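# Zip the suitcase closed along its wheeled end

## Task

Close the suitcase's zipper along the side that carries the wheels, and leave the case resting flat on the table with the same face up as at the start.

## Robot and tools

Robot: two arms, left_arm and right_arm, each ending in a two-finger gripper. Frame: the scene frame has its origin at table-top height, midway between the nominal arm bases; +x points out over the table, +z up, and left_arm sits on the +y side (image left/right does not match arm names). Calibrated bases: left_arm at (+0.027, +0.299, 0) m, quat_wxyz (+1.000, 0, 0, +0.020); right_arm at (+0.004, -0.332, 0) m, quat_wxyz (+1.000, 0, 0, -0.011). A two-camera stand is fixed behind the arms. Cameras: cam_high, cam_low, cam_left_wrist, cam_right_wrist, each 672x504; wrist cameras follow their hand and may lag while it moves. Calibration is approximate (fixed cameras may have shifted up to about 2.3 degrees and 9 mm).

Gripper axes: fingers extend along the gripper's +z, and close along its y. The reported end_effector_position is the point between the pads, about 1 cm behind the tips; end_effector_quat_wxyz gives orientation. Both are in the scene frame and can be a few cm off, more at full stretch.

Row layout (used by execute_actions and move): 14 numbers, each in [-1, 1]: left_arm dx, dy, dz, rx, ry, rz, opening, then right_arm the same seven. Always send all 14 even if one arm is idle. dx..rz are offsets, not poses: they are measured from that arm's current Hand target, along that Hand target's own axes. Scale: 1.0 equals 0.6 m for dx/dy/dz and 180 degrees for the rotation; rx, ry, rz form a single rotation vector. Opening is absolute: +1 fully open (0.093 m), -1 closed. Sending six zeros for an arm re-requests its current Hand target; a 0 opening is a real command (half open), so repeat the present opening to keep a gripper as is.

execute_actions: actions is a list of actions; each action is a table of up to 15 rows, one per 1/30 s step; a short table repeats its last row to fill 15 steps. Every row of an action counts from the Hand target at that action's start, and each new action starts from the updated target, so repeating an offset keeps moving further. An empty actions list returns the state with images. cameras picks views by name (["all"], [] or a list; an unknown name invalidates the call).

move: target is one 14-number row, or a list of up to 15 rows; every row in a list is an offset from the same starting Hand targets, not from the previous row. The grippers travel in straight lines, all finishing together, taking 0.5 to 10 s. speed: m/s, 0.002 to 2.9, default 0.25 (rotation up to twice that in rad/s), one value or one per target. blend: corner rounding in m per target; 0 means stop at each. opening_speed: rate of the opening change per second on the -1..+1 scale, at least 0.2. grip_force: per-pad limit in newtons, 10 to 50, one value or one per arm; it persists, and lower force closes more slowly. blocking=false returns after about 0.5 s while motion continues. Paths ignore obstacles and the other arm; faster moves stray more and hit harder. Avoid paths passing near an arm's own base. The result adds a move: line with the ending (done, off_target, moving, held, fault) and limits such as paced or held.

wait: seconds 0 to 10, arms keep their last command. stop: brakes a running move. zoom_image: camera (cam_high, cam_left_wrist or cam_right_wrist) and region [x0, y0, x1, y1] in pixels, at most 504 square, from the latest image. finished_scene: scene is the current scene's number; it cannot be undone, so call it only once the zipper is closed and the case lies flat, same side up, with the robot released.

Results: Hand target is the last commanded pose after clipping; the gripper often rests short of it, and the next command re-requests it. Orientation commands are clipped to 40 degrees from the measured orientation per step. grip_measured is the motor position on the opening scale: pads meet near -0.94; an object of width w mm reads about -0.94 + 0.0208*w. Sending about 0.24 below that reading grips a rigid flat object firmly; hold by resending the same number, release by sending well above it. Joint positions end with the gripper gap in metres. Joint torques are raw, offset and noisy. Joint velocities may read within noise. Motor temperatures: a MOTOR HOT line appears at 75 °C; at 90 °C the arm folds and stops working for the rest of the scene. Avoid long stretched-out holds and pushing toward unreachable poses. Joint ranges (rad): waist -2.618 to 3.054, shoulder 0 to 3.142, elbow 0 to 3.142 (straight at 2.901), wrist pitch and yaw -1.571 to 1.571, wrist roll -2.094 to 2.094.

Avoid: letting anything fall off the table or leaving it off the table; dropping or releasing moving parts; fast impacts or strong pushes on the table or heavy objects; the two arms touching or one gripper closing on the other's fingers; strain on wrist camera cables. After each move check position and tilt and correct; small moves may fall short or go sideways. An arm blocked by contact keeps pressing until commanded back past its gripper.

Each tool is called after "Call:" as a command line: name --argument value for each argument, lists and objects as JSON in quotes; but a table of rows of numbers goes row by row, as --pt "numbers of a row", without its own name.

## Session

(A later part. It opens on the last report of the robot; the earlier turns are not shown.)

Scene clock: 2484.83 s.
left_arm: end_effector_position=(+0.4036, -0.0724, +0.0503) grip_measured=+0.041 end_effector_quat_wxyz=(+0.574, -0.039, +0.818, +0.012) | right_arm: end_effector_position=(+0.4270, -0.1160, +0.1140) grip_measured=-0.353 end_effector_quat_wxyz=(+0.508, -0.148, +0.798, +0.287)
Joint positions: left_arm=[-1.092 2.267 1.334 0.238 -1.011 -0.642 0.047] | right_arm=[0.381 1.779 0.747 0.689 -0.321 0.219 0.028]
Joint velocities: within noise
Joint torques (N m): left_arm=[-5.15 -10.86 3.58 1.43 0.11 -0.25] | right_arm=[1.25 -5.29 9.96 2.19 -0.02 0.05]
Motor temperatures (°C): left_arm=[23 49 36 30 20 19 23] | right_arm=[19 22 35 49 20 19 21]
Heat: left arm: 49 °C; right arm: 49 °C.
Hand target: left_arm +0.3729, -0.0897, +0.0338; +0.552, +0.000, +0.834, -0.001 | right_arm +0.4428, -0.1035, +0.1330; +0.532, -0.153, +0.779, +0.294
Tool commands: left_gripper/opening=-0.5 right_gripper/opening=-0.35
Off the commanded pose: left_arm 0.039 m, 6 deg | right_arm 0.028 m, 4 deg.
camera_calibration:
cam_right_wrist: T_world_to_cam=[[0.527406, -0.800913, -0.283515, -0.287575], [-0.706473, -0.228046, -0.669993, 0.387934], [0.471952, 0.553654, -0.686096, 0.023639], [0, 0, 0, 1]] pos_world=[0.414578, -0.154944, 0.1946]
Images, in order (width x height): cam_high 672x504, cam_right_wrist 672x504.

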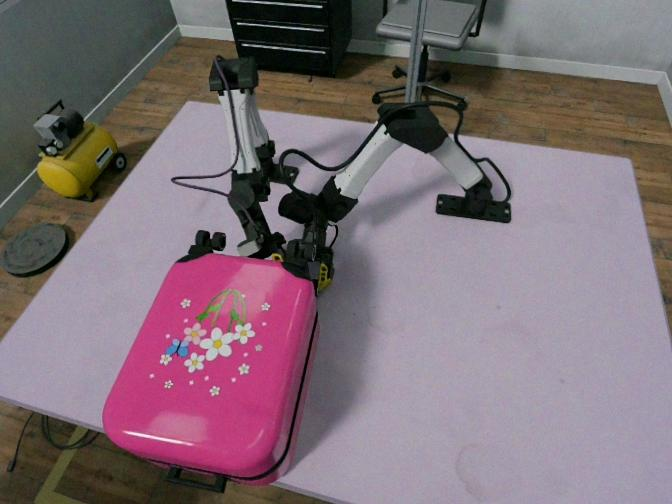

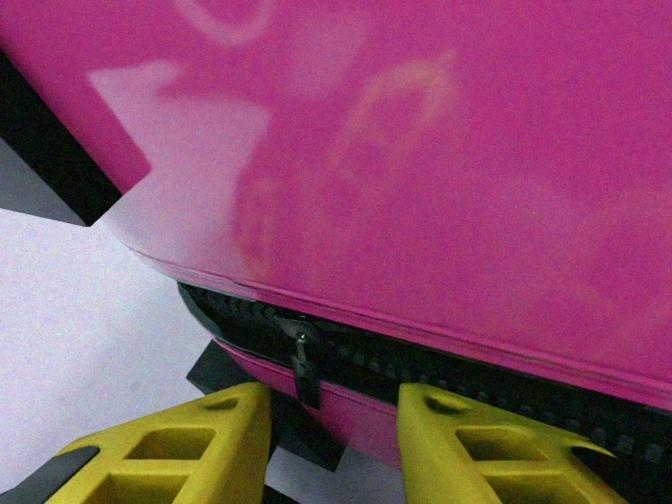

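Call:
move --target '[0,0,0,0,0,0,-0.5,0,0.01,0.013,0,0,0,-0.35]' --speed 0.04

Call:
move --target '[0,0,0,0,0,0,-0.5,0,0,0,0,0,0,-1]' --opening_speed 0.25 --cameras '["cam_right_wrist"]'

Call:
zoom_image --camera "cam_right_wrist" --region '[210, 270, 470, 465]'

Scene clock: 2489.67 s.
left_arm: end_effector_position=(+0.4048, -0.0682, +0.0499) grip_measured=+0.041 end_effector_quat_wxyz=(+0.576, -0.044, +0.816, +0.018) | right_arm: end_effector_position=(+0.4300, -0.1100, +0.1139) grip_measured=-0.353 end_effector_quat_wxyz=(+0.508, -0.146, +0.800, +0.285)
Joint positions: left_arm=[-1.088 2.267 1.33 0.235 -1.022 -0.647 0.047] | right_arm=[0.398 1.791 0.768 0.68 -0.298 0.226 0.028]
Joint torques (N m): left_arm=[-5.45 -10.96 3.63 1.45 0.21 -0.15] | right_arm=[1.72 -4.93 10.02 2.26 0 0.04]
Heat: left arm: 49 °C; right arm: 49 °C.
Hand target: left_arm +0.3729, -0.0897, +0.0338; +0.552, +0.000, +0.834, -0.001 | right_arm +0.4453, -0.0941, +0.1326; +0.532, -0.153, +0.779, +0.294
Off the commanded pose: left_arm 0.042 m, 6 deg | right_arm 0.029 m, 4 deg.
move: off_target (left_arm, right_arm)

Scene clock: 2492.47 s.
left_arm: end_effector_position=(+0.4048, -0.0681, +0.0499) grip_measured=+0.041 end_effector_quat_wxyz=(+0.576, -0.045, +0.816, +0.018) | right_arm: end_effector_position=(+0.4319, -0.1096, +0.1134) grip_measured=-0.987 end_effector_quat_wxyz=(+0.513, -0.143, +0.799, +0.279)
Joint positions: left_arm=[-1.088 2.267 1.33 0.235 -1.023 -0.649 0.047] | right_arm=[0.405 1.799 0.769 0.692 -0.277 0.226 0]
Joint torques (N m): left_arm=[-5.53 -10.99 3.66 1.47 0.21 -0.17] | right_arm=[1.18 -5.56 10.03 2.14 -0.2 0.04]
Heat: left arm: 50 °C; right arm: 50 °C.
Hand target: left_arm +0.3729, -0.0897, +0.0338; +0.552, +0.000, +0.834, -0.001 | right_arm +0.4453, -0.0940, +0.1325; +0.532, -0.153, +0.779, +0.294
Off the commanded pose: left_arm 0.042 m, 7 deg | right_arm 0.028 m, 4 deg.
move: off_target (left_arm, right_arm)
camera_calibration:
cam_right_wrist: T_world_to_cam=[[0.512553, -0.813439, -0.274966, -0.281206], [-0.707324, -0.218435, -0.672294, 0.394021], [0.486808, 0.539077, -0.687324, 0.00949452], [0, 0, 0, 1]] pos_world=[0.418211, -0.147794, 0.194102]
Images, in order (width x height): cam_right_wrist 672x504.

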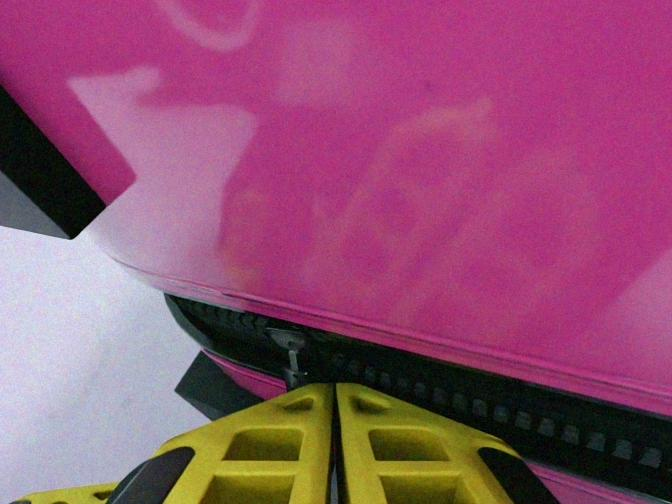

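Scaled by 1.938 from the camera's 672x504 image, which has a finer 960x720 frame.

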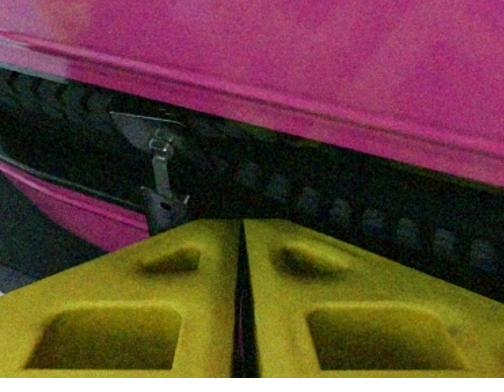

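Call:
move --pt "0 0 0 0 0 0 -0.5 0 0.018 -0.055 0 0 0 -0.35" --pt "0 0 0 0 0 0 -0.5 0 0.018 0.02 0 0 0 -0.35" --speed 0.06 --cameras '["cam_right_wrist"]'

Scene clock: 2503.03 s.
left_arm: end_effector_position=(+0.3974, -0.0713, +0.0495) grip_measured=+0.041 end_effector_quat_wxyz=(+0.577, -0.046, +0.815, +0.018) | right_arm: end_effector_position=(+0.4199, -0.1094, +0.1144) grip_measured=-0.353 end_effector_quat_wxyz=(+0.503, -0.144, +0.806, +0.278)
Joint positions: left_arm=[-1.107 2.267 1.33 0.219 -1.039 -0.67 0.047] | right_arm=[0.417 1.751 0.741 0.649 -0.269 0.228 0.028]
Joint torques (N m): left_arm=[-4.19 -10.88 3.79 1.55 0.38 -0.03] | right_arm=[-0.18 -7.56 5.01 2.03 -0.12 -0.03]
Heat: left arm: 51 °C; right arm: 51 °C.
Hand target: left_arm +0.3728, -0.0897, +0.0338; +0.552, +0.000, +0.834, -0.001 | right_arm +0.4205, -0.1090, +0.1180; +0.509, -0.145, +0.801, +0.280 (not the last commanded pose)
Off the commanded pose: left_arm 0.034 m, 7 deg | right_arm 0.046 m, 5 deg.
move: held (right_arm; a check stopped the path), off_target (left_arm); path passed 1 of 2 targets; limits=held
pose unreachable (right arm): on one or more control steps of this call, first in action 0 (counted from 0), this arm could not follow its commanded pose, so it was not sent that pose on those steps. It may still have moved: this result reports where it is.
cause: moving toward the commanded pose would bring a part of the arm too close to another arm (this arm's wrist (the part past joint 4) and the left arm's wrist (the part past joint 4), 17 mm apart when this arm was first held).
camera_calibration:
cam_right_wrist: T_world_to_cam=[[0.510364, -0.813871, -0.277746, -0.273424], [-0.720393, -0.228238, -0.654936, 0.388737], [0.469641, 0.534342, -0.702791, 0.0243279], [0, 0, 0, 1]] pos_world=[0.408164, -0.146806, 0.195753]
Images, in order (width x height): cam_right_wrist 672x504.

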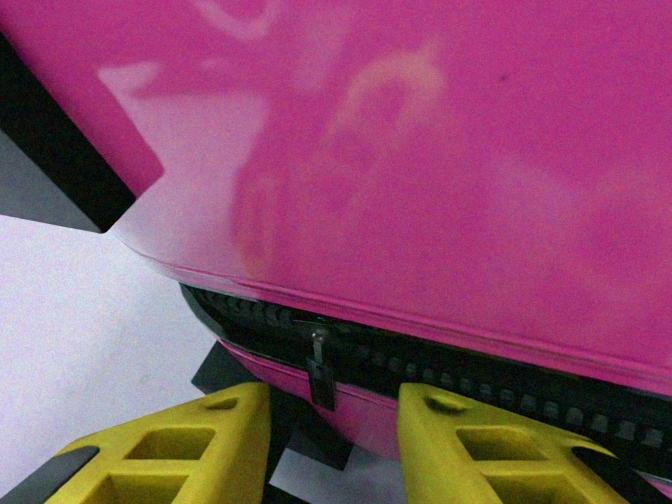

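Call:
move --target '[0,0,0,0,0,0,-0.5,-0.02,-0.005,0.07,0,0,0,-0.35]' --speed 0.05 --cameras '["cam_right_wrist"]'

Scene clock: 2508.87 s.
left_arm: end_effector_position=(+0.3985, -0.0701, +0.0496) grip_measured=+0.041 end_effector_quat_wxyz=(+0.577, -0.047, +0.815, +0.019) | right_arm: end_effector_position=(+0.4213, -0.1079, +0.1094) grip_measured=-0.353 end_effector_quat_wxyz=(+0.497, -0.145, +0.809, +0.279)
Joint positions: left_arm=[-1.104 2.267 1.33 0.219 -1.04 -0.67 0.047] | right_arm=[0.417 1.769 0.75 0.647 -0.274 0.228 0.028]
Joint torques (N m): left_arm=[-4.51 -10.95 3.6 1.56 0.33 -0.03] | right_arm=[-0.12 -7.51 5.12 1.94 -0.06 -0.03]
Heat: left arm: 51 °C; right arm: 51 °C.
Hand target: left_arm +0.3729, -0.0897, +0.0338; +0.552, +0.000, +0.834, -0.001 | right_arm +0.4214, -0.1080, +0.1096; +0.498, -0.145, +0.808, +0.278 (not the last commanded pose)
Off the commanded pose: left_arm 0.036 m, 7 deg | right_arm 0.043 m, 2 deg.
move: held (right_arm; a check stopped the path), off_target (left_arm); limits=held
pose unreachable (right arm): on one or more control steps of this call, first in action 0 (counted from 0), this arm could not follow its commanded pose, so it was not sent that pose on those steps. It may still have moved: this result reports where it is.
cause: moving toward the commanded pose would bring a part of the arm too close to another arm (this arm's wrist (the part past joint 4) and the left arm's wrist (the part past joint 4), along the way the arms are being sent, or toward where that arm still pushes).
camera_calibration:
cam_right_wrist: T_world_to_cam=[[0.511242, -0.812094, -0.281308, -0.274033], [-0.72659, -0.233591, -0.646144, 0.387902], [0.459019, 0.534732, -0.709481, 0.0246347], [0, 0, 0, 1]] pos_world=[0.410635, -0.145103, 0.19103]
Images, in order (width x height): cam_right_wrist 672x504.

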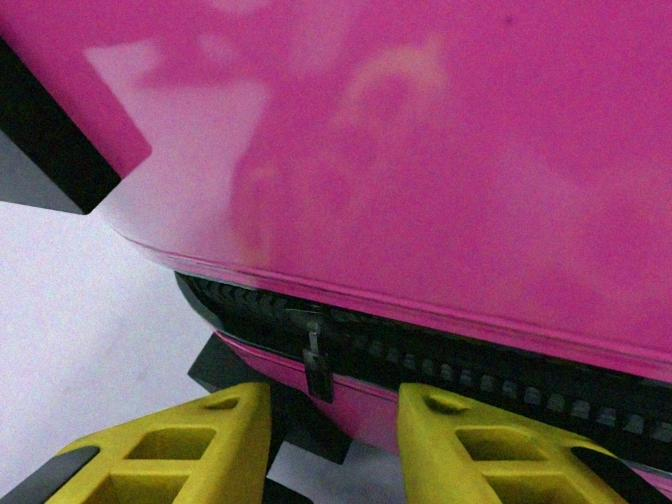

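Call:
move --pt "0 0 0 0 0 0 -0.5 -0.045 -0.01 -0.05 0 0 0 -0.35" --pt "0 0 0 0 0 0 -0.5 -0.06 0 -0.035 0 0.08 0 -0.35" --speed 0.08 --cameras '["cam_right_wrist"]'

Scene clock: 2521.97 s.
left_arm: end_effector_position=(+0.4008, -0.0679, +0.0496) grip_measured=+0.041 end_effector_quat_wxyz=(+0.577, -0.050, +0.815, +0.021) | right_arm: end_effector_position=(+0.3977, -0.1367, +0.1167) grip_measured=-0.353 end_effector_quat_wxyz=(+0.340, -0.155, +0.896, +0.241)
Joint positions: left_arm=[-1.098 2.267 1.33 0.219 -1.04 -0.67 0.047] | right_arm=[0.353 1.632 0.988 -0.122 -0.341 0.135 0.028]
Joint torques (N m): left_arm=[-4.82 -10.97 3.75 1.59 0.36 -0.01] | right_arm=[-0.01 -6.11 10.41 2.32 -0.45 -0.22]
Heat: left arm: 52 °C; right arm: 51 °C.
Hand target: left_arm +0.3728, -0.0897, +0.0338; +0.552, +0.000, +0.834, -0.001 | right_arm +0.4229, -0.1222, +0.1489; +0.393, -0.179, +0.865, +0.258
Off the commanded pose: left_arm 0.039 m, 7 deg | right_arm 0.043 m, 8 deg.
move: off_target (left_arm, right_arm)
camera_calibration:
cam_right_wrist: T_world_to_cam=[[0.448406, -0.841318, -0.301854, -0.259849], [-0.876757, -0.348312, -0.331626, 0.37608], [0.173864, 0.413356, -0.893817, 0.174482], [0, 0, 0, 1]] pos_world=[0.415912, -0.159745, 0.202236]
Images, in order (width x height): cam_right_wrist 672x504.

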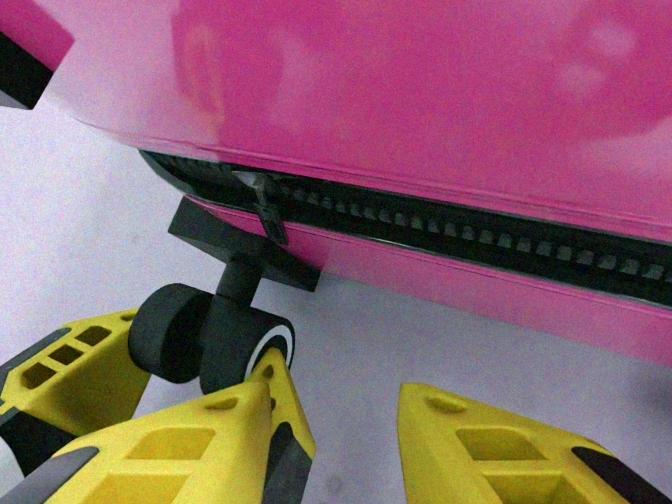

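Call:
move --target '[0,0,0,0,0,0,-0.5,-0.025,0.024,0.045,0,0,-0.08,-0.35]' --speed 0.08 --cameras '["cam_right_wrist"]'

Scene clock: 2540.40 s.
left_arm: end_effector_position=(+0.4032, -0.0654, +0.0496) grip_measured=+0.041 end_effector_quat_wxyz=(+0.577, -0.052, +0.815, +0.023) | right_arm: end_effector_position=(+0.3961, -0.1236, +0.1067) grip_measured=-0.353 end_effector_quat_wxyz=(+0.329, -0.257, +0.888, +0.195)
Joint positions: left_arm=[-1.091 2.267 1.33 0.219 -1.04 -0.67 0.047] | right_arm=[0.394 1.687 1.061 -0.213 -0.308 -0.072 0.028]
Joint torques (N m): left_arm=[-5.35 -11.1 3.48 1.62 0.32 -0.02] | right_arm=[1.68 -5.5 11.9 2.88 -0.29 -0.32]
Heat: left arm: 53 °C; right arm: 51 °C.
Hand target: left_arm +0.3729, -0.0897, +0.0338; +0.552, +0.000, +0.834, -0.001 | right_arm +0.4407, -0.0931, +0.1496; +0.422, -0.286, +0.835, +0.206
Off the commanded pose: left_arm 0.042 m, 7 deg | right_arm 0.069 m, 13 deg.
move: off_target (left_arm, right_arm)
camera_calibration:
cam_right_wrist: T_world_to_cam=[[0.590256, -0.792913, -0.151282, -0.317525], [-0.790781, -0.530368, -0.305572, 0.316637], [0.162057, 0.299997, -0.940074, 0.15591], [0, 0, 0, 1]] pos_world=[0.412545, -0.130608, 0.195287]
Images, in order (width x height): cam_right_wrist 672x504.

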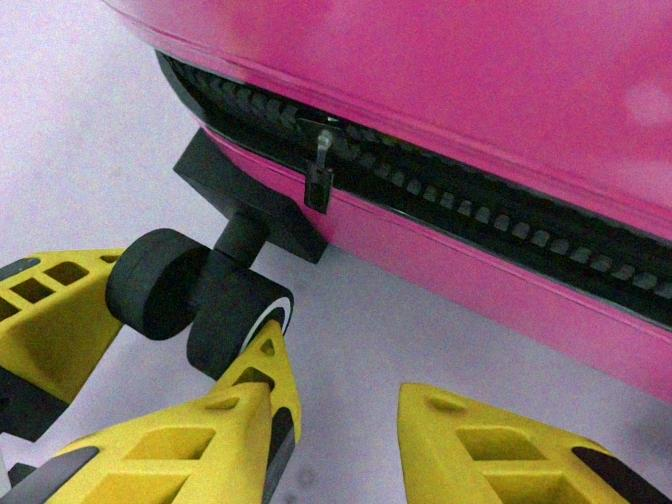

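Call:
move --target '[0,0,0,0,0,0,-0.5,-0.06,0.01,0.0,0,-0.02,0,-0.35]' --speed 0.08 --cameras '["cam_right_wrist","cam_low"]'

Scene clock: 2554.13 s.
left_arm: end_effector_position=(+0.4033, -0.0652, +0.0496) grip_measured=+0.041 end_effector_quat_wxyz=(+0.577, -0.053, +0.815, +0.023) | right_arm: end_effector_position=(+0.3935, -0.1223, +0.1106) grip_measured=-0.353 end_effector_quat_wxyz=(+0.313, -0.253, +0.897, +0.183)
Joint positions: left_arm=[-1.091 2.267 1.33 0.219 -1.04 -0.67 0.047] | right_arm=[0.41 1.687 1.106 -0.293 -0.277 -0.06 0.028]
Joint torques (N m): left_arm=[-5.45 -11.17 3.59 1.58 0.34 -0.04] | right_arm=[1.94 -7.94 13.38 3.33 -0.5 -0.17]
Motor temperatures (°C): left_arm=[24 54 34 29 19 19 23] | right_arm=[19 23 39 55 19 19 21]
Heat: left arm: 54 °C; right arm: 55 °C.
Hand target: left_arm +0.3728, -0.0897, +0.0338; +0.552, +0.000, +0.834, -0.001 | right_arm +0.4541, -0.0777, +0.1801; +0.448, -0.279, +0.822, +0.215
Off the commanded pose: left_arm 0.042 m, 8 deg | right_arm 0.102 m, 18 deg.
move: off_target (left_arm, right_arm)
camera_calibration:
cam_right_wrist: T_world_to_cam=[[0.575739, -0.804528, -0.145807, -0.310655], [-0.806081, -0.528636, -0.266039, 0.318248], [0.136957, 0.270701, -0.952871, 0.167363], [0, 0, 0, 1]] pos_world=[0.412468, -0.126999, 0.198847]
Images, in order (width x height): cam_low 672x504, cam_right_wrist 672x504.

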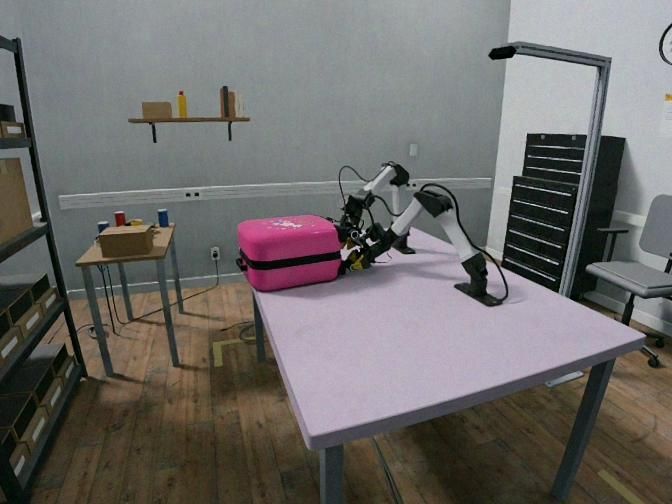

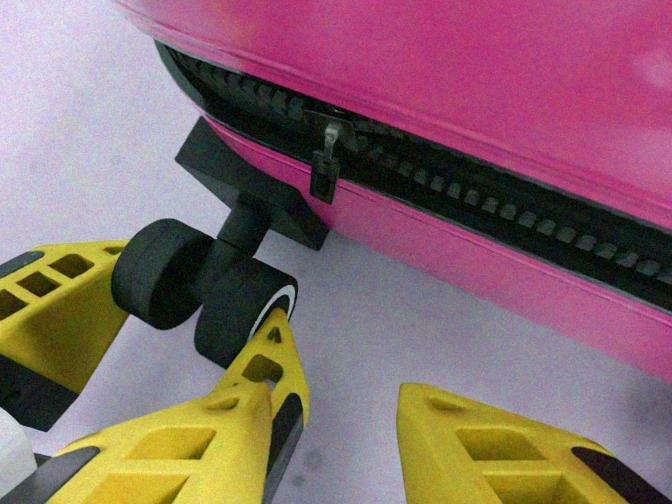

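Call:
move --target '[0,0,0,0,0,0,-0.5,0.03,-0.04,-0.2,0,0,0,-0.35]' --speed 0.1

Call:
move --target '[0,0,0,0.128,0,0.054,-0.5,0,0,0,0,0,0,-0.35]' --speed 0.1 --cameras '["cam_right_wrist","cam_left_wrist","cam_high"]'

Scene clock: 2569.63 s.
left_arm: end_effector_position=(+0.4019, -0.0662, +0.0497) grip_measured=+0.041 end_effector_quat_wxyz=(+0.578, -0.052, +0.814, +0.023) | right_arm: end_effector_position=(+0.3914, -0.1726, +0.2110) grip_measured=-0.353 end_effector_quat_wxyz=(+0.432, -0.271, +0.833, +0.215)
Joint positions: left_arm=[-1.094 2.267 1.33 0.218 -1.043 -0.671 0.047] | right_arm=[0.227 1.428 1.071 -0.288 -0.474 -0.184 0.028]
Joint torques (N m): left_arm=[-5.12 -11.1 3.66 1.58 0.41 0.05] | right_arm=[-0.54 -8.53 5.72 1.81 -0.29 -0.1]
Motor temperatures (°C): left_arm=[25 55 34 29 19 19 23] | right_arm=[19 24 42 65 19 19 21]
Heat: left arm: 55 °C; right arm: 65 °C.
Hand target: left_arm +0.3729, -0.0897, +0.0338; +0.552, +0.000, +0.834, -0.001 | right_arm +0.3879, -0.1730, +0.2226; +0.448, -0.279, +0.822, +0.215
Off the commanded pose: left_arm 0.041 m, 7 deg | right_arm 0.012 m, 2 deg.
led back after a hold (right arm): the arm was led back toward your command in small steps, so it may still be short of it.
move: off_target (left_arm, right_arm); limits=held
pose unreachable (right arm): on one or more control steps of this call, first in action 0 (counted from 0), this arm could not follow its commanded pose, so it was not sent that pose on those steps. It may still have moved: this result reports where it is.
cause: moving toward the commanded pose would bring a part of the arm too close to another arm (this arm's gripper housing and the left arm's wrist (the part past joint 4), 5 mm apart when this arm was first held).

Scene clock: 2572.33 s.
left_arm: end_effector_position=(+0.3956, -0.0623, +0.0559) grip_measured=+0.041 end_effector_quat_wxyz=(+0.584, +0.098, +0.802, -0.073) | right_arm: end_effector_position=(+0.3836, -0.1704, +0.2176) grip_measured=-0.353 end_effector_quat_wxyz=(+0.432, -0.278, +0.828, +0.223)
Joint positions: left_arm=[-1.027 2.142 0.995 0.735 -0.699 -0.276 0.047] | right_arm=[0.228 1.402 1.07 -0.31 -0.496 -0.189 0.028]
Joint torques (N m): left_arm=[-2.43 -9.29 3.34 2.01 1.46 0.25] | right_arm=[-0.65 -6 5.83 1.99 -0.14 -0.1]
Motor temperatures (°C): left_arm=[24 54 34 29 20 19 23] | right_arm=[19 24 42 64 19 19 21]
Heat: left arm: 54 °C; right arm: 64 °C.
Hand target: left_arm +0.3728, -0.0897, +0.0339; +0.539, +0.181, +0.814, -0.121 | right_arm +0.3879, -0.1730, +0.2227; +0.448, -0.279, +0.822, +0.215
Off the commanded pose: left_arm 0.042 m, 12 deg | right_arm 0.007 m, 2 deg.
move: off_target (left_arm)
camera_calibration:
cam_left_wrist: T_world_to_cam=[[-0.240452, -0.970553, -0.0144795, 0.0365858], [-0.659792, 0.174366, -0.730938, 0.351447], [0.711939, -0.166202, -0.68229, -0.166303], [0, 0, 0, 1]] pos_world=[0.359076, -0.0534118, 0.143949]
cam_right_wrist: T_world_to_cam=[[0.654075, -0.74939, -0.102954, -0.358024], [-0.675421, -0.517313, -0.525541, 0.321669], [0.340576, 0.413281, -0.844516, 0.206315], [0, 0, 0, 1]] pos_world=[0.381171, -0.187162, 0.306427]
Images, in order (width x height): cam_high 672x504, cam_left_wrist 672x504, cam_right_wrist 672x504.

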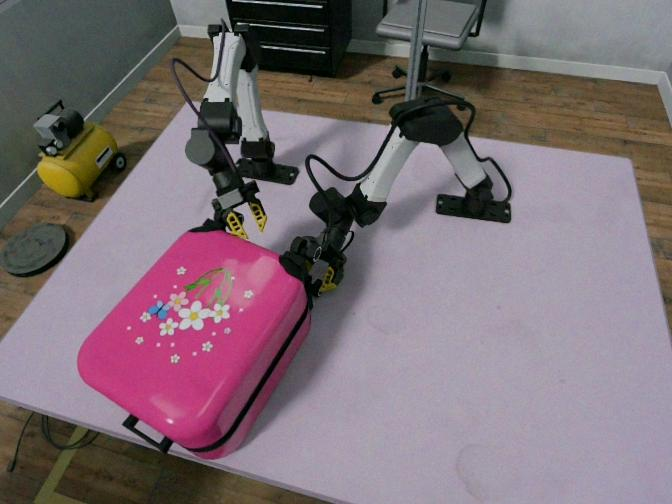

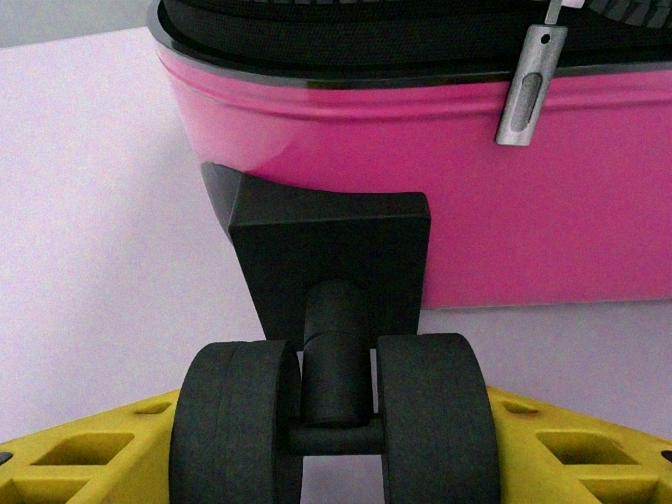

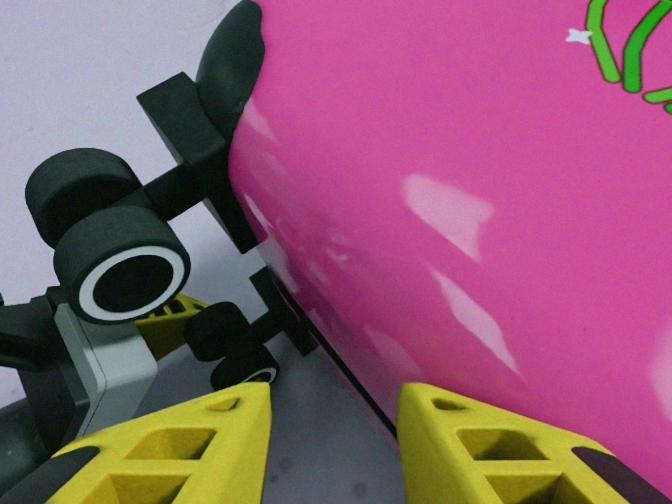

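Call:
move --pt "0 0 0 0 0 0 -0.5 0 0 -0.08 0 0 0 -0.35" --pt "0 0 0 0 0 0 -0.5 0.113 0.035 0.03 0.175 -0.158 0.02 -0.35" --speed 0.15 --cameras '["cam_right_wrist","cam_left_wrist"]'

Scene clock: 2601.30 s.
left_arm: end_effector_position=(+0.3982, -0.0593, +0.0552) grip_measured=+0.041 end_effector_quat_wxyz=(+0.581, +0.105, +0.803, -0.074) | right_arm: end_effector_position=(+0.3596, -0.2004, +0.2264) grip_measured=-0.351 end_effector_quat_wxyz=(+0.751, +0.002, +0.660, +0.025)
Joint positions: left_arm=[-1.013 2.135 0.986 0.738 -0.672 -0.262 0.047] | right_arm=[0.611 1.412 0.372 1.192 0.554 -0.044 0.028]
Joint torques (N m): left_arm=[-3.18 -8.75 4.14 1.99 1.24 0.15] | right_arm=[4.59 2.63 0.21 1.03 -0.88 0.74]
Motor temperatures (°C): left_arm=[23 48 33 31 22 19 23] | right_arm=[19 23 36 57 19 19 21]
Heat: left arm: 48 °C; right arm: 57 °C.
Hand target: left_arm +0.3728, -0.0898, +0.0338; +0.539, +0.181, +0.814, -0.121 | right_arm +0.3553, -0.1643, +0.1579; +0.685, -0.062, +0.723, +0.062
Off the commanded pose: left_arm 0.045 m, 11 deg | right_arm 0.078 m, 14 deg.
move: off_target (left_arm, right_arm)
camera_calibration:
cam_left_wrist: T_world_to_cam=[[-0.254146, -0.966949, -0.0204674, 0.0461624], [-0.661079, 0.189122, -0.72609, 0.35323], [0.705964, -0.171002, -0.687294, -0.165813], [0, 0, 0, 1]] pos_world=[0.362303, -0.0505213, 0.14346]
cam_right_wrist: T_world_to_cam=[[0.0169194, -0.999709, -0.0172035, -0.204373], [-0.319201, 0.010905, -0.947624, 0.367792], [0.947536, 0.0215246, -0.318923, -0.18143], [0, 0, 0, 1]] pos_world=[0.292769, -0.204419, 0.287151]
Images, in order (width x height): cam_left_wrist 672x504, cam_right_wrist 672x504.

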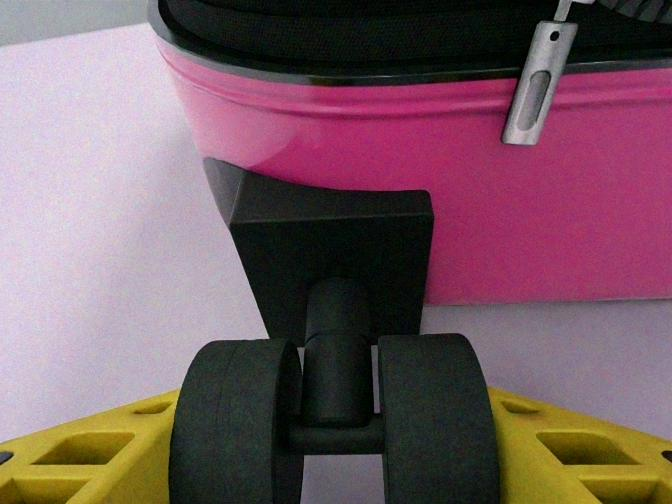

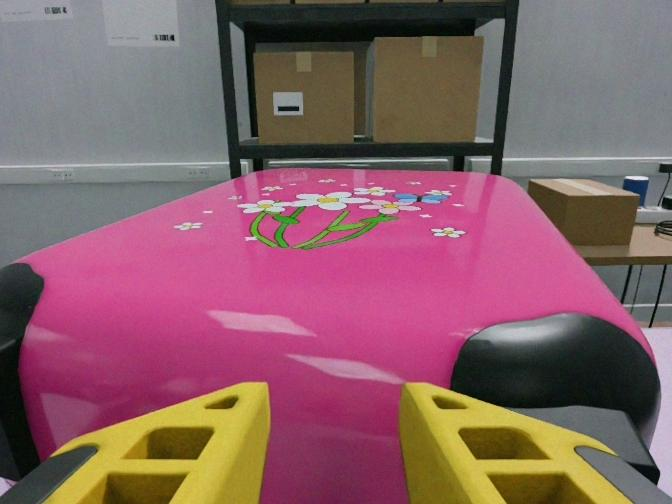

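Call:
move --pt "0 0 0 0 0 0 -0.5 -0.13 -0.03 -0.1 0 0 0 -0.35" --pt "0 0 0 0 0 0 -0.5 0 0.01 -0.1 0 0 0 -0.35" --speed 0.15 --cameras '["cam_right_wrist"]'

Scene clock: 2615.17 s.
left_arm: end_effector_position=(+0.3973, -0.0614, +0.0563) grip_measured=+0.041 end_effector_quat_wxyz=(+0.582, +0.110, +0.802, -0.081) | right_arm: end_effector_position=(+0.2966, -0.1693, +0.1582) grip_measured=-0.351 end_effector_quat_wxyz=(+0.678, -0.067, +0.730, +0.056)
Joint positions: left_arm=[-1.013 2.132 0.981 0.748 -0.657 -0.256 0.047] | right_arm=[0.829 1.275 0.191 0.993 0.631 0.045 0.028]
Joint torques (N m): left_arm=[-3.22 -8.54 4.59 1.9 1.1 0.08] | right_arm=[0.54 -2.1 4.18 2.22 0.09 0]
Heat: left arm: 46 °C; right arm: 53 °C.
Hand target: left_arm +0.3728, -0.0898, +0.0339; +0.539, +0.180, +0.814, -0.121 | right_arm +0.2952, -0.1689, +0.1610; +0.685, -0.062, +0.723, +0.061
Off the commanded pose: left_arm 0.044 m, 11 deg | right_arm 0.003 m, 1 deg.
move: off_target (left_arm)
camera_calibration:
cam_right_wrist: T_world_to_cam=[[0.160638, -0.9865, 0.0318246, -0.221465], [-0.492671, -0.10808, -0.863478, 0.300728], [0.85526, 0.123028, -0.503382, -0.0704865], [0, 0, 0, 1]] pos_world=[0.24402, -0.1773, 0.231238]
Images, in order (width x height): cam_right_wrist 672x504.

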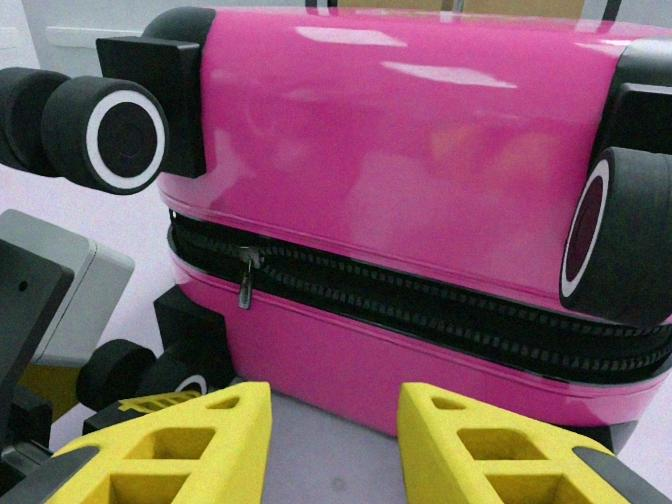

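Call:
move --pt "0 0 0 0 0 0 -0.5 0.06 0.035 0.05 0 0 0 -0.35" --pt "0 0 0 0 0 0 -0.5 0.075 0.07 0.13 0 0 0 -0.35" --speed 0.1 --cameras '["cam_right_wrist"]'

Scene clock: 2630.40 s.
left_arm: end_effector_position=(+0.4000, -0.0595, +0.0562) grip_measured=+0.041 end_effector_quat_wxyz=(+0.581, +0.111, +0.802, -0.080) | right_arm: end_effector_position=(+0.3500, -0.1288, +0.0994) grip_measured=-0.351 end_effector_quat_wxyz=(+0.670, -0.063, +0.738, +0.039)
Joint positions: left_arm=[-1.004 2.132 0.981 0.749 -0.649 -0.251 0.047] | right_arm=[0.803 1.885 0.392 1.371 0.634 0.045 0.028]
Joint torques (N m): left_arm=[-3.79 -8.59 4.31 1.85 1.08 0.02] | right_arm=[-0.77 -4.49 7.53 2.04 -0.34 -0.06]
Motor temperatures (°C): left_arm=[23 47 33 30 22 19 23] | right_arm=[19 21 33 56 19 19 20]
Heat: left arm: 47 °C; right arm: 56 °C.
Hand target: left_arm +0.3729, -0.0897, +0.0339; +0.539, +0.180, +0.814, -0.121 | right_arm +0.3622, -0.1142, +0.1119; +0.685, -0.062, +0.723, +0.061
Off the commanded pose: left_arm 0.046 m, 10 deg | right_arm 0.023 m, 4 deg.
move: off_target (left_arm, right_arm)
camera_calibration:
cam_right_wrist: T_world_to_cam=[[0.13249, -0.98991, 0.050246, -0.180669], [-0.513738, -0.111935, -0.850614, 0.286274], [0.847655, 0.0868844, -0.523385, -0.150744], [0, 0, 0, 1]] pos_world=[0.298786, -0.133705, 0.173689]
Images, in order (width x height): cam_right_wrist 672x504.

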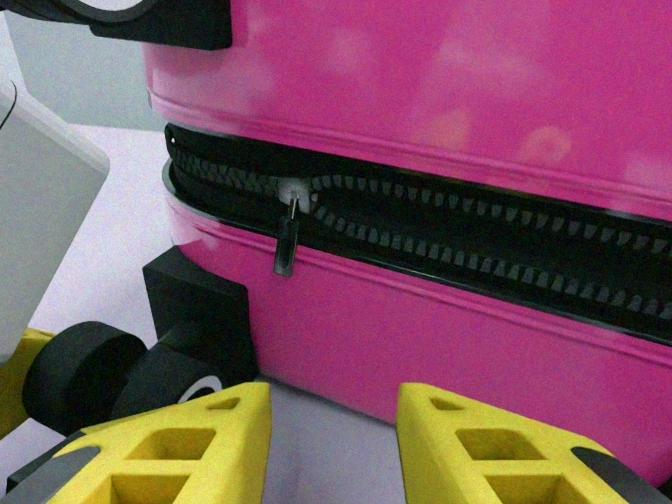

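Call:
move --pt "0 0 0 0 0 0 -0.5 -0.015 0.022 0.04 0 0 0.055 -0.4" --speed 0.08 --cameras '["cam_right_wrist"]'

Scene clock: 2639.60 s.
left_arm: end_effector_position=(+0.4120, -0.0505, +0.0565) grip_measured=+0.040 end_effector_quat_wxyz=(+0.581, +0.110, +0.803, -0.078) | right_arm: end_effector_position=(+0.3628, -0.1193, +0.0965) grip_measured=-0.398 end_effector_quat_wxyz=(+0.657, -0.013, +0.750, +0.071)
Joint positions: left_arm=[-0.966 2.132 0.981 0.757 -0.618 -0.234 0.047] | right_arm=[0.803 1.898 0.469 1.27 0.65 0.186 0.026]
Joint torques (N m): left_arm=[-6.5 -8.73 4.18 1.83 0.84 -0.12] | right_arm=[-1.52 -5.16 10.18 2.06 -0.57 0.22]
Motor temperatures (°C): left_arm=[23 47 33 30 22 19 23] | right_arm=[19 21 34 56 19 19 20]
Heat: left arm: 47 °C; right arm: 56 °C.
Hand target: left_arm +0.3728, -0.0898, +0.0339; +0.539, +0.181, +0.814, -0.121 | right_arm +0.3839, -0.0970, +0.1197; +0.677, +0.000, +0.726, +0.120
Off the commanded pose: left_arm 0.060 m, 11 deg | right_arm 0.038 m, 7 deg.
move: off_target (left_arm, right_arm)
camera_calibration:
cam_right_wrist: T_world_to_cam=[[0.101194, -0.992732, -0.065136, -0.1506], [-0.552208, -0.0015874, -0.833705, 0.316909], [0.827542, 0.120334, -0.548355, -0.150177], [0, 0, 0, 1]] pos_world=[0.314517, -0.130931, 0.172048]
Images, in order (width x height): cam_right_wrist 672x504.

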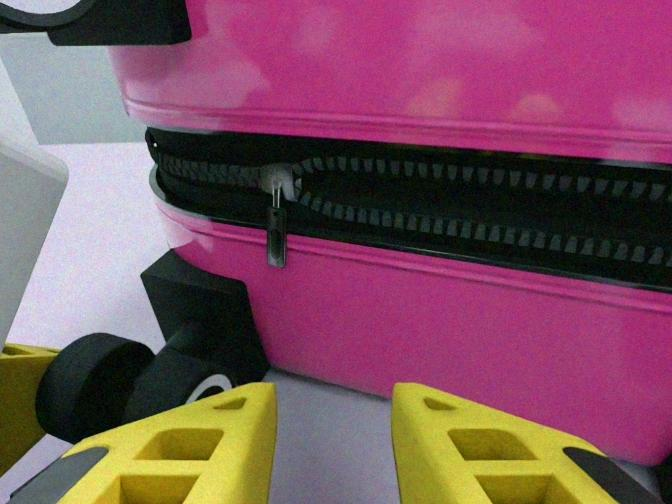

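Call:
move --pt "0 0 0 0 0 0 -0.5 -0.05 -0.02 -0.04 0 0 0 -0.4" --pt "0 0 0 0 0 0 -0.5 -0.045 0.0 0.0 0 0.045 0 -0.4" --speed 0.08 --cameras '["cam_right_wrist","cam_high"]'

Scene clock: 2651.87 s.
left_arm: end_effector_position=(+0.4052, -0.0554, +0.0569) grip_measured=+0.040 end_effector_quat_wxyz=(+0.582, +0.108, +0.802, -0.079) | right_arm: end_effector_position=(+0.3797, -0.1124, +0.1227) grip_measured=-0.398 end_effector_quat_wxyz=(+0.611, -0.011, +0.786, +0.090)
Joint positions: left_arm=[-0.989 2.132 0.981 0.755 -0.641 -0.247 0.047] | right_arm=[0.755 1.7 0.594 0.824 0.555 0.284 0.026]
Joint torques (N m): left_arm=[-4.93 -8.62 4.26 1.78 1.01 0.02] | right_arm=[-0.39 -8.87 7.65 1.79 -0.29 0.02]
Heat: left arm: 48 °C; right arm: 54 °C.
Hand target: left_arm +0.3729, -0.0897, +0.0339; +0.539, +0.180, +0.814, -0.121 | right_arm +0.3862, -0.1014, +0.1462; +0.624, -0.008, +0.772, +0.120
Off the commanded pose: left_arm 0.053 m, 11 deg | right_arm 0.027 m, 4 deg.
move: off_target (left_arm, right_arm)
camera_calibration:
cam_right_wrist: T_world_to_cam=[[0.117936, -0.987593, -0.103685, -0.144911], [-0.646085, 0.00297847, -0.76326, 0.375703], [0.754099, 0.157005, -0.637718, -0.107689], [0, 0, 0, 1]] pos_world=[0.341034, -0.127324, 0.203059]
Images, in order (width x height): cam_high 672x504, cam_right_wrist 672x504.

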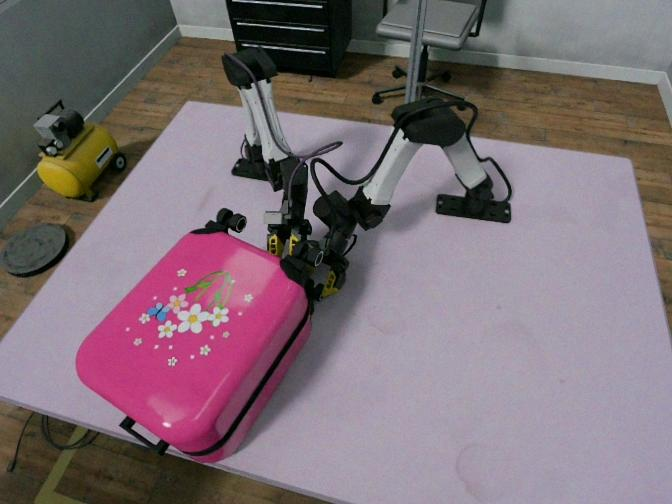

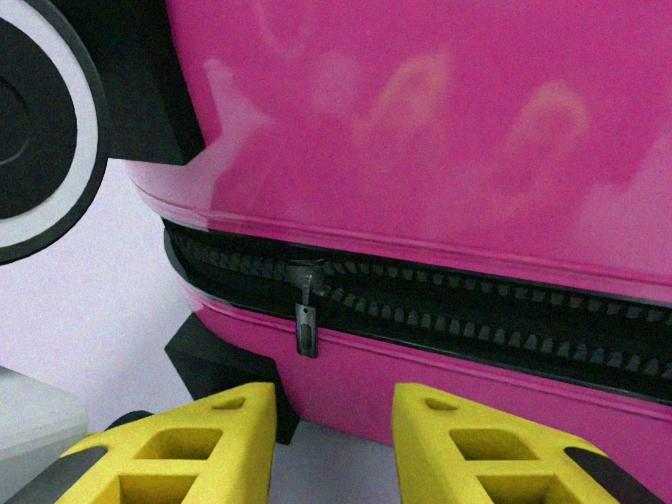

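Call:
move --pt "0 0 0 0 0 0 -0.5 0.008 0.012 0.065 0 0 0 -0.4" --speed 0.06 --cameras '["cam_right_wrist"]'

Scene clock: 2661.37 s.
left_arm: end_effector_position=(+0.4052, -0.0553, +0.0569) grip_measured=+0.040 end_effector_quat_wxyz=(+0.582, +0.106, +0.802, -0.080) | right_arm: end_effector_position=(+0.4105, -0.1121, +0.1146) grip_measured=-0.398 end_effector_quat_wxyz=(+0.606, +0.002, +0.792, +0.075)
Joint positions: left_arm=[-0.989 2.132 0.981 0.754 -0.641 -0.251 0.047] | right_arm=[0.706 1.804 0.704 0.8 0.544 0.284 0.026]
Joint torques (N m): left_arm=[-4.85 -8.73 4.27 1.86 1.03 0.07] | right_arm=[0.91 -5.91 9.24 2.24 -0.52 -0.04]
Heat: left arm: 48 °C; right arm: 53 °C.
Hand target: left_arm +0.3728, -0.0897, +0.0339; +0.539, +0.180, +0.814, -0.121 | right_arm +0.4215, -0.0862, +0.1354; +0.624, -0.008, +0.772, +0.120
Off the commanded pose: left_arm 0.053 m, 11 deg | right_arm 0.035 m, 6 deg.
move: off_target (left_arm, right_arm)
camera_calibration:
cam_right_wrist: T_world_to_cam=[[0.0787289, -0.99223, -0.0963444, -0.134345], [-0.65782, 0.0209093, -0.752885, 0.394995], [0.749049, 0.122651, -0.651062, -0.136422], [0, 0, 0, 1]] pos_world=[0.372599, -0.124828, 0.195623]
Images, in order (width x height): cam_right_wrist 672x504.

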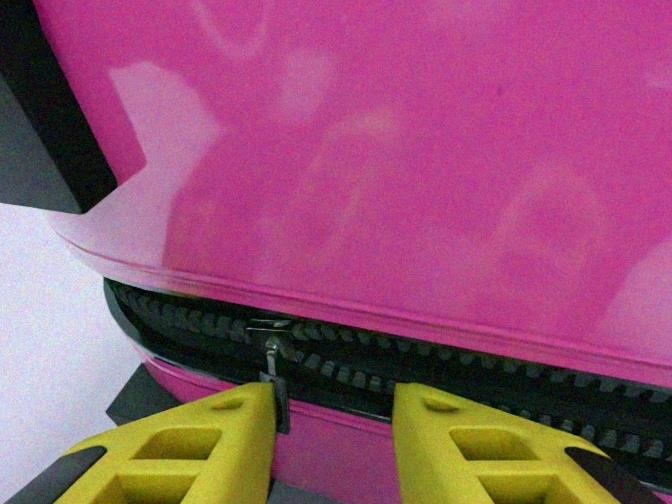

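Call:
move --pt "0 0 0 0 0 0 -0.5 -0.01 0 -0.055 0 0 0 -0.4" --pt "0 0 0 0 0 0 -0.5 -0.005 0.045 -0.055 0 0 0 -0.4" --pt "0 0 0 0 0 0 -0.5 0.01 0.04 0.008 0 0 0 -0.4" --speed 0.06 --cameras '["cam_right_wrist"]'

Scene clock: 2666.57 s.
left_arm: end_effector_position=(+0.4042, -0.0559, +0.0569) grip_measured=+0.040 end_effector_quat_wxyz=(+0.582, +0.106, +0.802, -0.079) | right_arm: end_effector_position=(+0.3984, -0.1150, +0.1189) grip_measured=-0.398 end_effector_quat_wxyz=(+0.604, +0.001, +0.794, +0.067)
Joint positions: left_arm=[-0.992 2.132 0.981 0.753 -0.646 -0.251 0.047] | right_arm=[0.728 1.75 0.673 0.759 0.574 0.287 0.026]
Joint torques (N m): left_arm=[-4.68 -8.58 4.23 1.84 1.06 0.05] | right_arm=[-0.02 -6.99 4.9 1.89 0.02 -0.02]
Heat: left arm: 48 °C; right arm: 53 °C.
Hand target: left_arm +0.3729, -0.0897, +0.0339; +0.539, +0.180, +0.814, -0.121 | right_arm +0.3982, -0.1137, +0.1196; +0.604, -0.001, +0.794, +0.070 (not the last commanded pose)
Off the commanded pose: left_arm 0.052 m, 11 deg | right_arm 0.060 m, 7 deg.
move: held (right_arm; a check stopped the path), off_target (left_arm); path passed 1 of 3 targets; limits=held
pose unreachable (right arm): on one or more control steps of this call, first in action 0 (counted from 0), this arm could not follow its commanded pose, so it was not sent that pose on those steps. It may still have moved: this result reports where it is.
cause: moving toward the commanded pose would bring a part of the arm too close to another arm (this arm's wrist (the part past joint 5) and the left arm's wrist (the part past joint 4), at the place that arm is still heading or pushing toward).
camera_calibration:
cam_right_wrist: T_world_to_cam=[[0.070865, -0.994112, -0.0819785, -0.134673], [-0.662975, 0.0144645, -0.748502, 0.391092], [0.74528, 0.107392, -0.658046, -0.12352], [0, 0, 0, 1]] pos_world=[0.360885, -0.126271, 0.200411]
Images, in order (width x height): cam_right_wrist 672x504.

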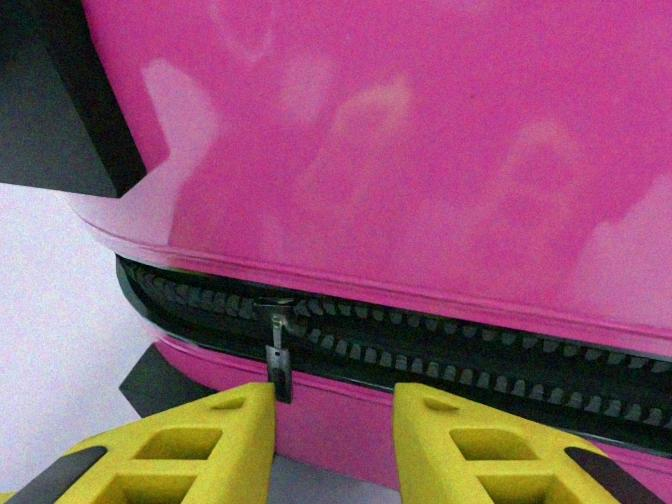

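Call:
move --pt "0 0 0 0 0 0 -0.5 -0.01 -0.01 -0.03 0 0 0 -0.4" --pt "-0.027 0.056 0 0 0 0 -0.5 -0.02 0.03 -0.03 -0.064 0.007 -0.017 -0.4" --speed 0.06 --cameras '["cam_right_wrist"]'

Scene clock: 2683.40 s.
left_arm: end_effector_position=(+0.4074, -0.0490, +0.0579) grip_measured=+0.040 end_effector_quat_wxyz=(+0.569, +0.133, +0.806, -0.091) | right_arm: end_effector_position=(+0.3838, -0.1036, +0.1181) grip_measured=-0.398 end_effector_quat_wxyz=(+0.578, -0.078, +0.804, +0.112)
Joint positions: left_arm=[-0.954 2.095 0.949 0.74 -0.554 -0.216 0.047] | right_arm=[0.7 1.671 0.623 0.714 0.37 0.219 0.026]
Joint torques (N m): left_arm=[-1.11 -10.48 3.99 1.93 0.92 0.07] | right_arm=[-0.12 -9.99 4.93 2.09 -0.26 -0.11]
Heat: left arm: 48 °C; right arm: 52 °C.
Hand target: left_arm +0.3928, -0.0619, +0.0487; +0.539, +0.181, +0.814, -0.121 | right_arm +0.3827, -0.0990, +0.1378; +0.594, -0.083, +0.789, +0.133
Off the commanded pose: left_arm 0.021 m, 7 deg | right_arm 0.020 m, 4 deg.
move: off_target (left_arm, right_arm)
camera_calibration:
cam_right_wrist: T_world_to_cam=[[0.248727, -0.966406, -0.0647631, -0.189765], [-0.683383, -0.127715, -0.718802, 0.370188], [0.686384, 0.223044, -0.692192, -0.0758231], [0, 0, 0, 1]] pos_world=[0.352224, -0.1192, 0.201318]
Images, in order (width x height): cam_right_wrist 672x504.

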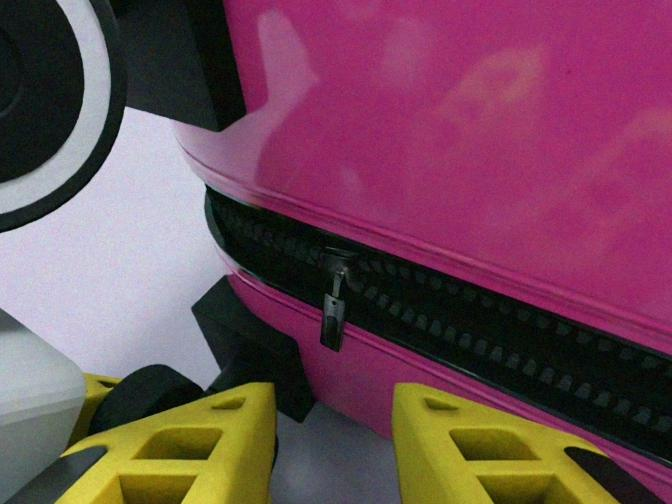

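Call:
move --target '[0,0,0,0,0,0,-0.5,0.003,0.001,0.066,0,0,0,-0.4]' --speed 0.06 --cameras '["cam_right_wrist"]'

Scene clock: 2693.27 s.
left_arm: end_effector_position=(+0.4089, -0.0480, +0.0578) grip_measured=+0.040 end_effector_quat_wxyz=(+0.568, +0.135, +0.807, -0.092) | right_arm: end_effector_position=(+0.4067, -0.0992, +0.1063) grip_measured=-0.398 end_effector_quat_wxyz=(+0.571, -0.080, +0.809, +0.110)
Joint positions: left_arm=[-0.948 2.094 0.949 0.739 -0.544 -0.213 0.047] | right_arm=[0.664 1.771 0.701 0.722 0.333 0.211 0.026]
Joint torques (N m): left_arm=[-1.52 -10.47 4.05 1.98 0.88 0.1] | right_arm=[-0.31 -5.98 8.27 2.36 -0.27 -0.13]
Motor temperatures (°C): left_arm=[23 47 32 30 22 19 24] | right_arm=[19 26 34 53 18 19 20]
Heat: left arm: 47 °C; right arm: 53 °C.
Hand target: left_arm +0.3927, -0.0620, +0.0486; +0.539, +0.181, +0.814, -0.121 | right_arm +0.4182, -0.0860, +0.1257; +0.594, -0.083, +0.789, +0.133
Off the commanded pose: left_arm 0.023 m, 7 deg | right_arm 0.026 m, 4 deg.
move: off_target (left_arm, right_arm)
camera_calibration:
cam_right_wrist: T_world_to_cam=[[0.248405, -0.96663, -0.0626284, -0.192036], [-0.695206, -0.132885, -0.706421, 0.380979], [0.674525, 0.219018, -0.705016, -0.0949263], [0, 0, 0, 1]] pos_world=[0.376592, -0.114211, 0.19018]
Images, in order (width x height): cam_right_wrist 672x504.

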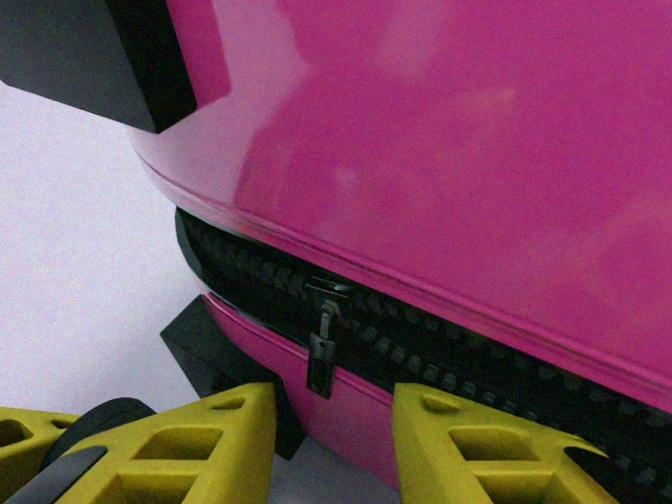

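Call:
move --target '[0,0,0,0,0,0,-0.5,-0.003,0.006,0.032,0,0,0,-0.4]' --speed 0.05 --cameras '["cam_right_wrist"]'

Scene clock: 2698.43 s.
left_arm: end_effector_position=(+0.4192, -0.0393, +0.0579) grip_measured=+0.040 end_effector_quat_wxyz=(+0.568, +0.135, +0.807, -0.089) | right_arm: end_effector_position=(+0.4192, -0.0922, +0.1065) grip_measured=-0.399 end_effector_quat_wxyz=(+0.575, -0.076, +0.807, +0.110)
Joint positions: left_arm=[-0.913 2.094 0.949 0.744 -0.516 -0.197 0.047] | right_arm=[0.661 1.82 0.757 0.722 0.337 0.213 0.026]
Joint torques (N m): left_arm=[-4.1 -10.55 3.97 1.95 0.67 -0.04] | right_arm=[-0.79 -4.82 9.68 2.28 -0.36 -0.16]
Motor temperatures (°C): left_arm=[23 48 32 30 21 19 24] | right_arm=[19 26 35 55 18 19 20]
Heat: left arm: 48 °C; right arm: 55 °C.
Hand target: left_arm +0.3928, -0.0619, +0.0486; +0.539, +0.181, +0.814, -0.121 | right_arm +0.4353, -0.0769, +0.1229; +0.594, -0.083, +0.789, +0.133
Off the commanded pose: left_arm 0.036 m, 7 deg | right_arm 0.028 m, 4 deg.
move: off_target (left_arm, right_arm)
camera_calibration:
cam_right_wrist: T_world_to_cam=[[0.24243, -0.96796, -0.0654246, -0.185699], [-0.691396, -0.125068, -0.711568, 0.390373], [0.680587, 0.21774, -0.699564, -0.107971], [0, 0, 0, 1]] pos_world=[0.388405, -0.107417, 0.190095]
Images, in order (width x height): cam_right_wrist 672x504.

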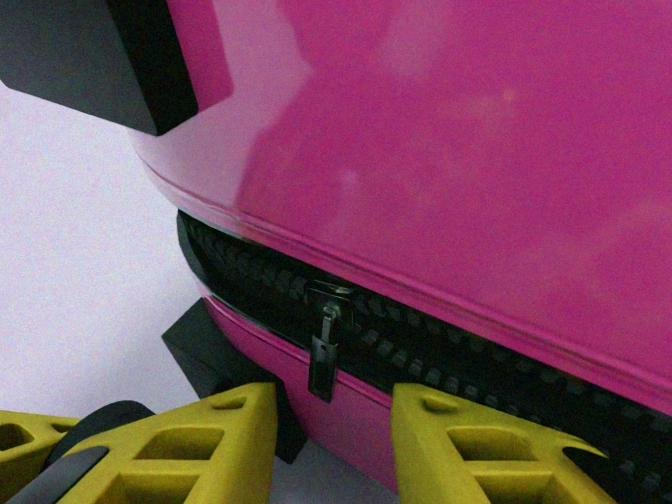

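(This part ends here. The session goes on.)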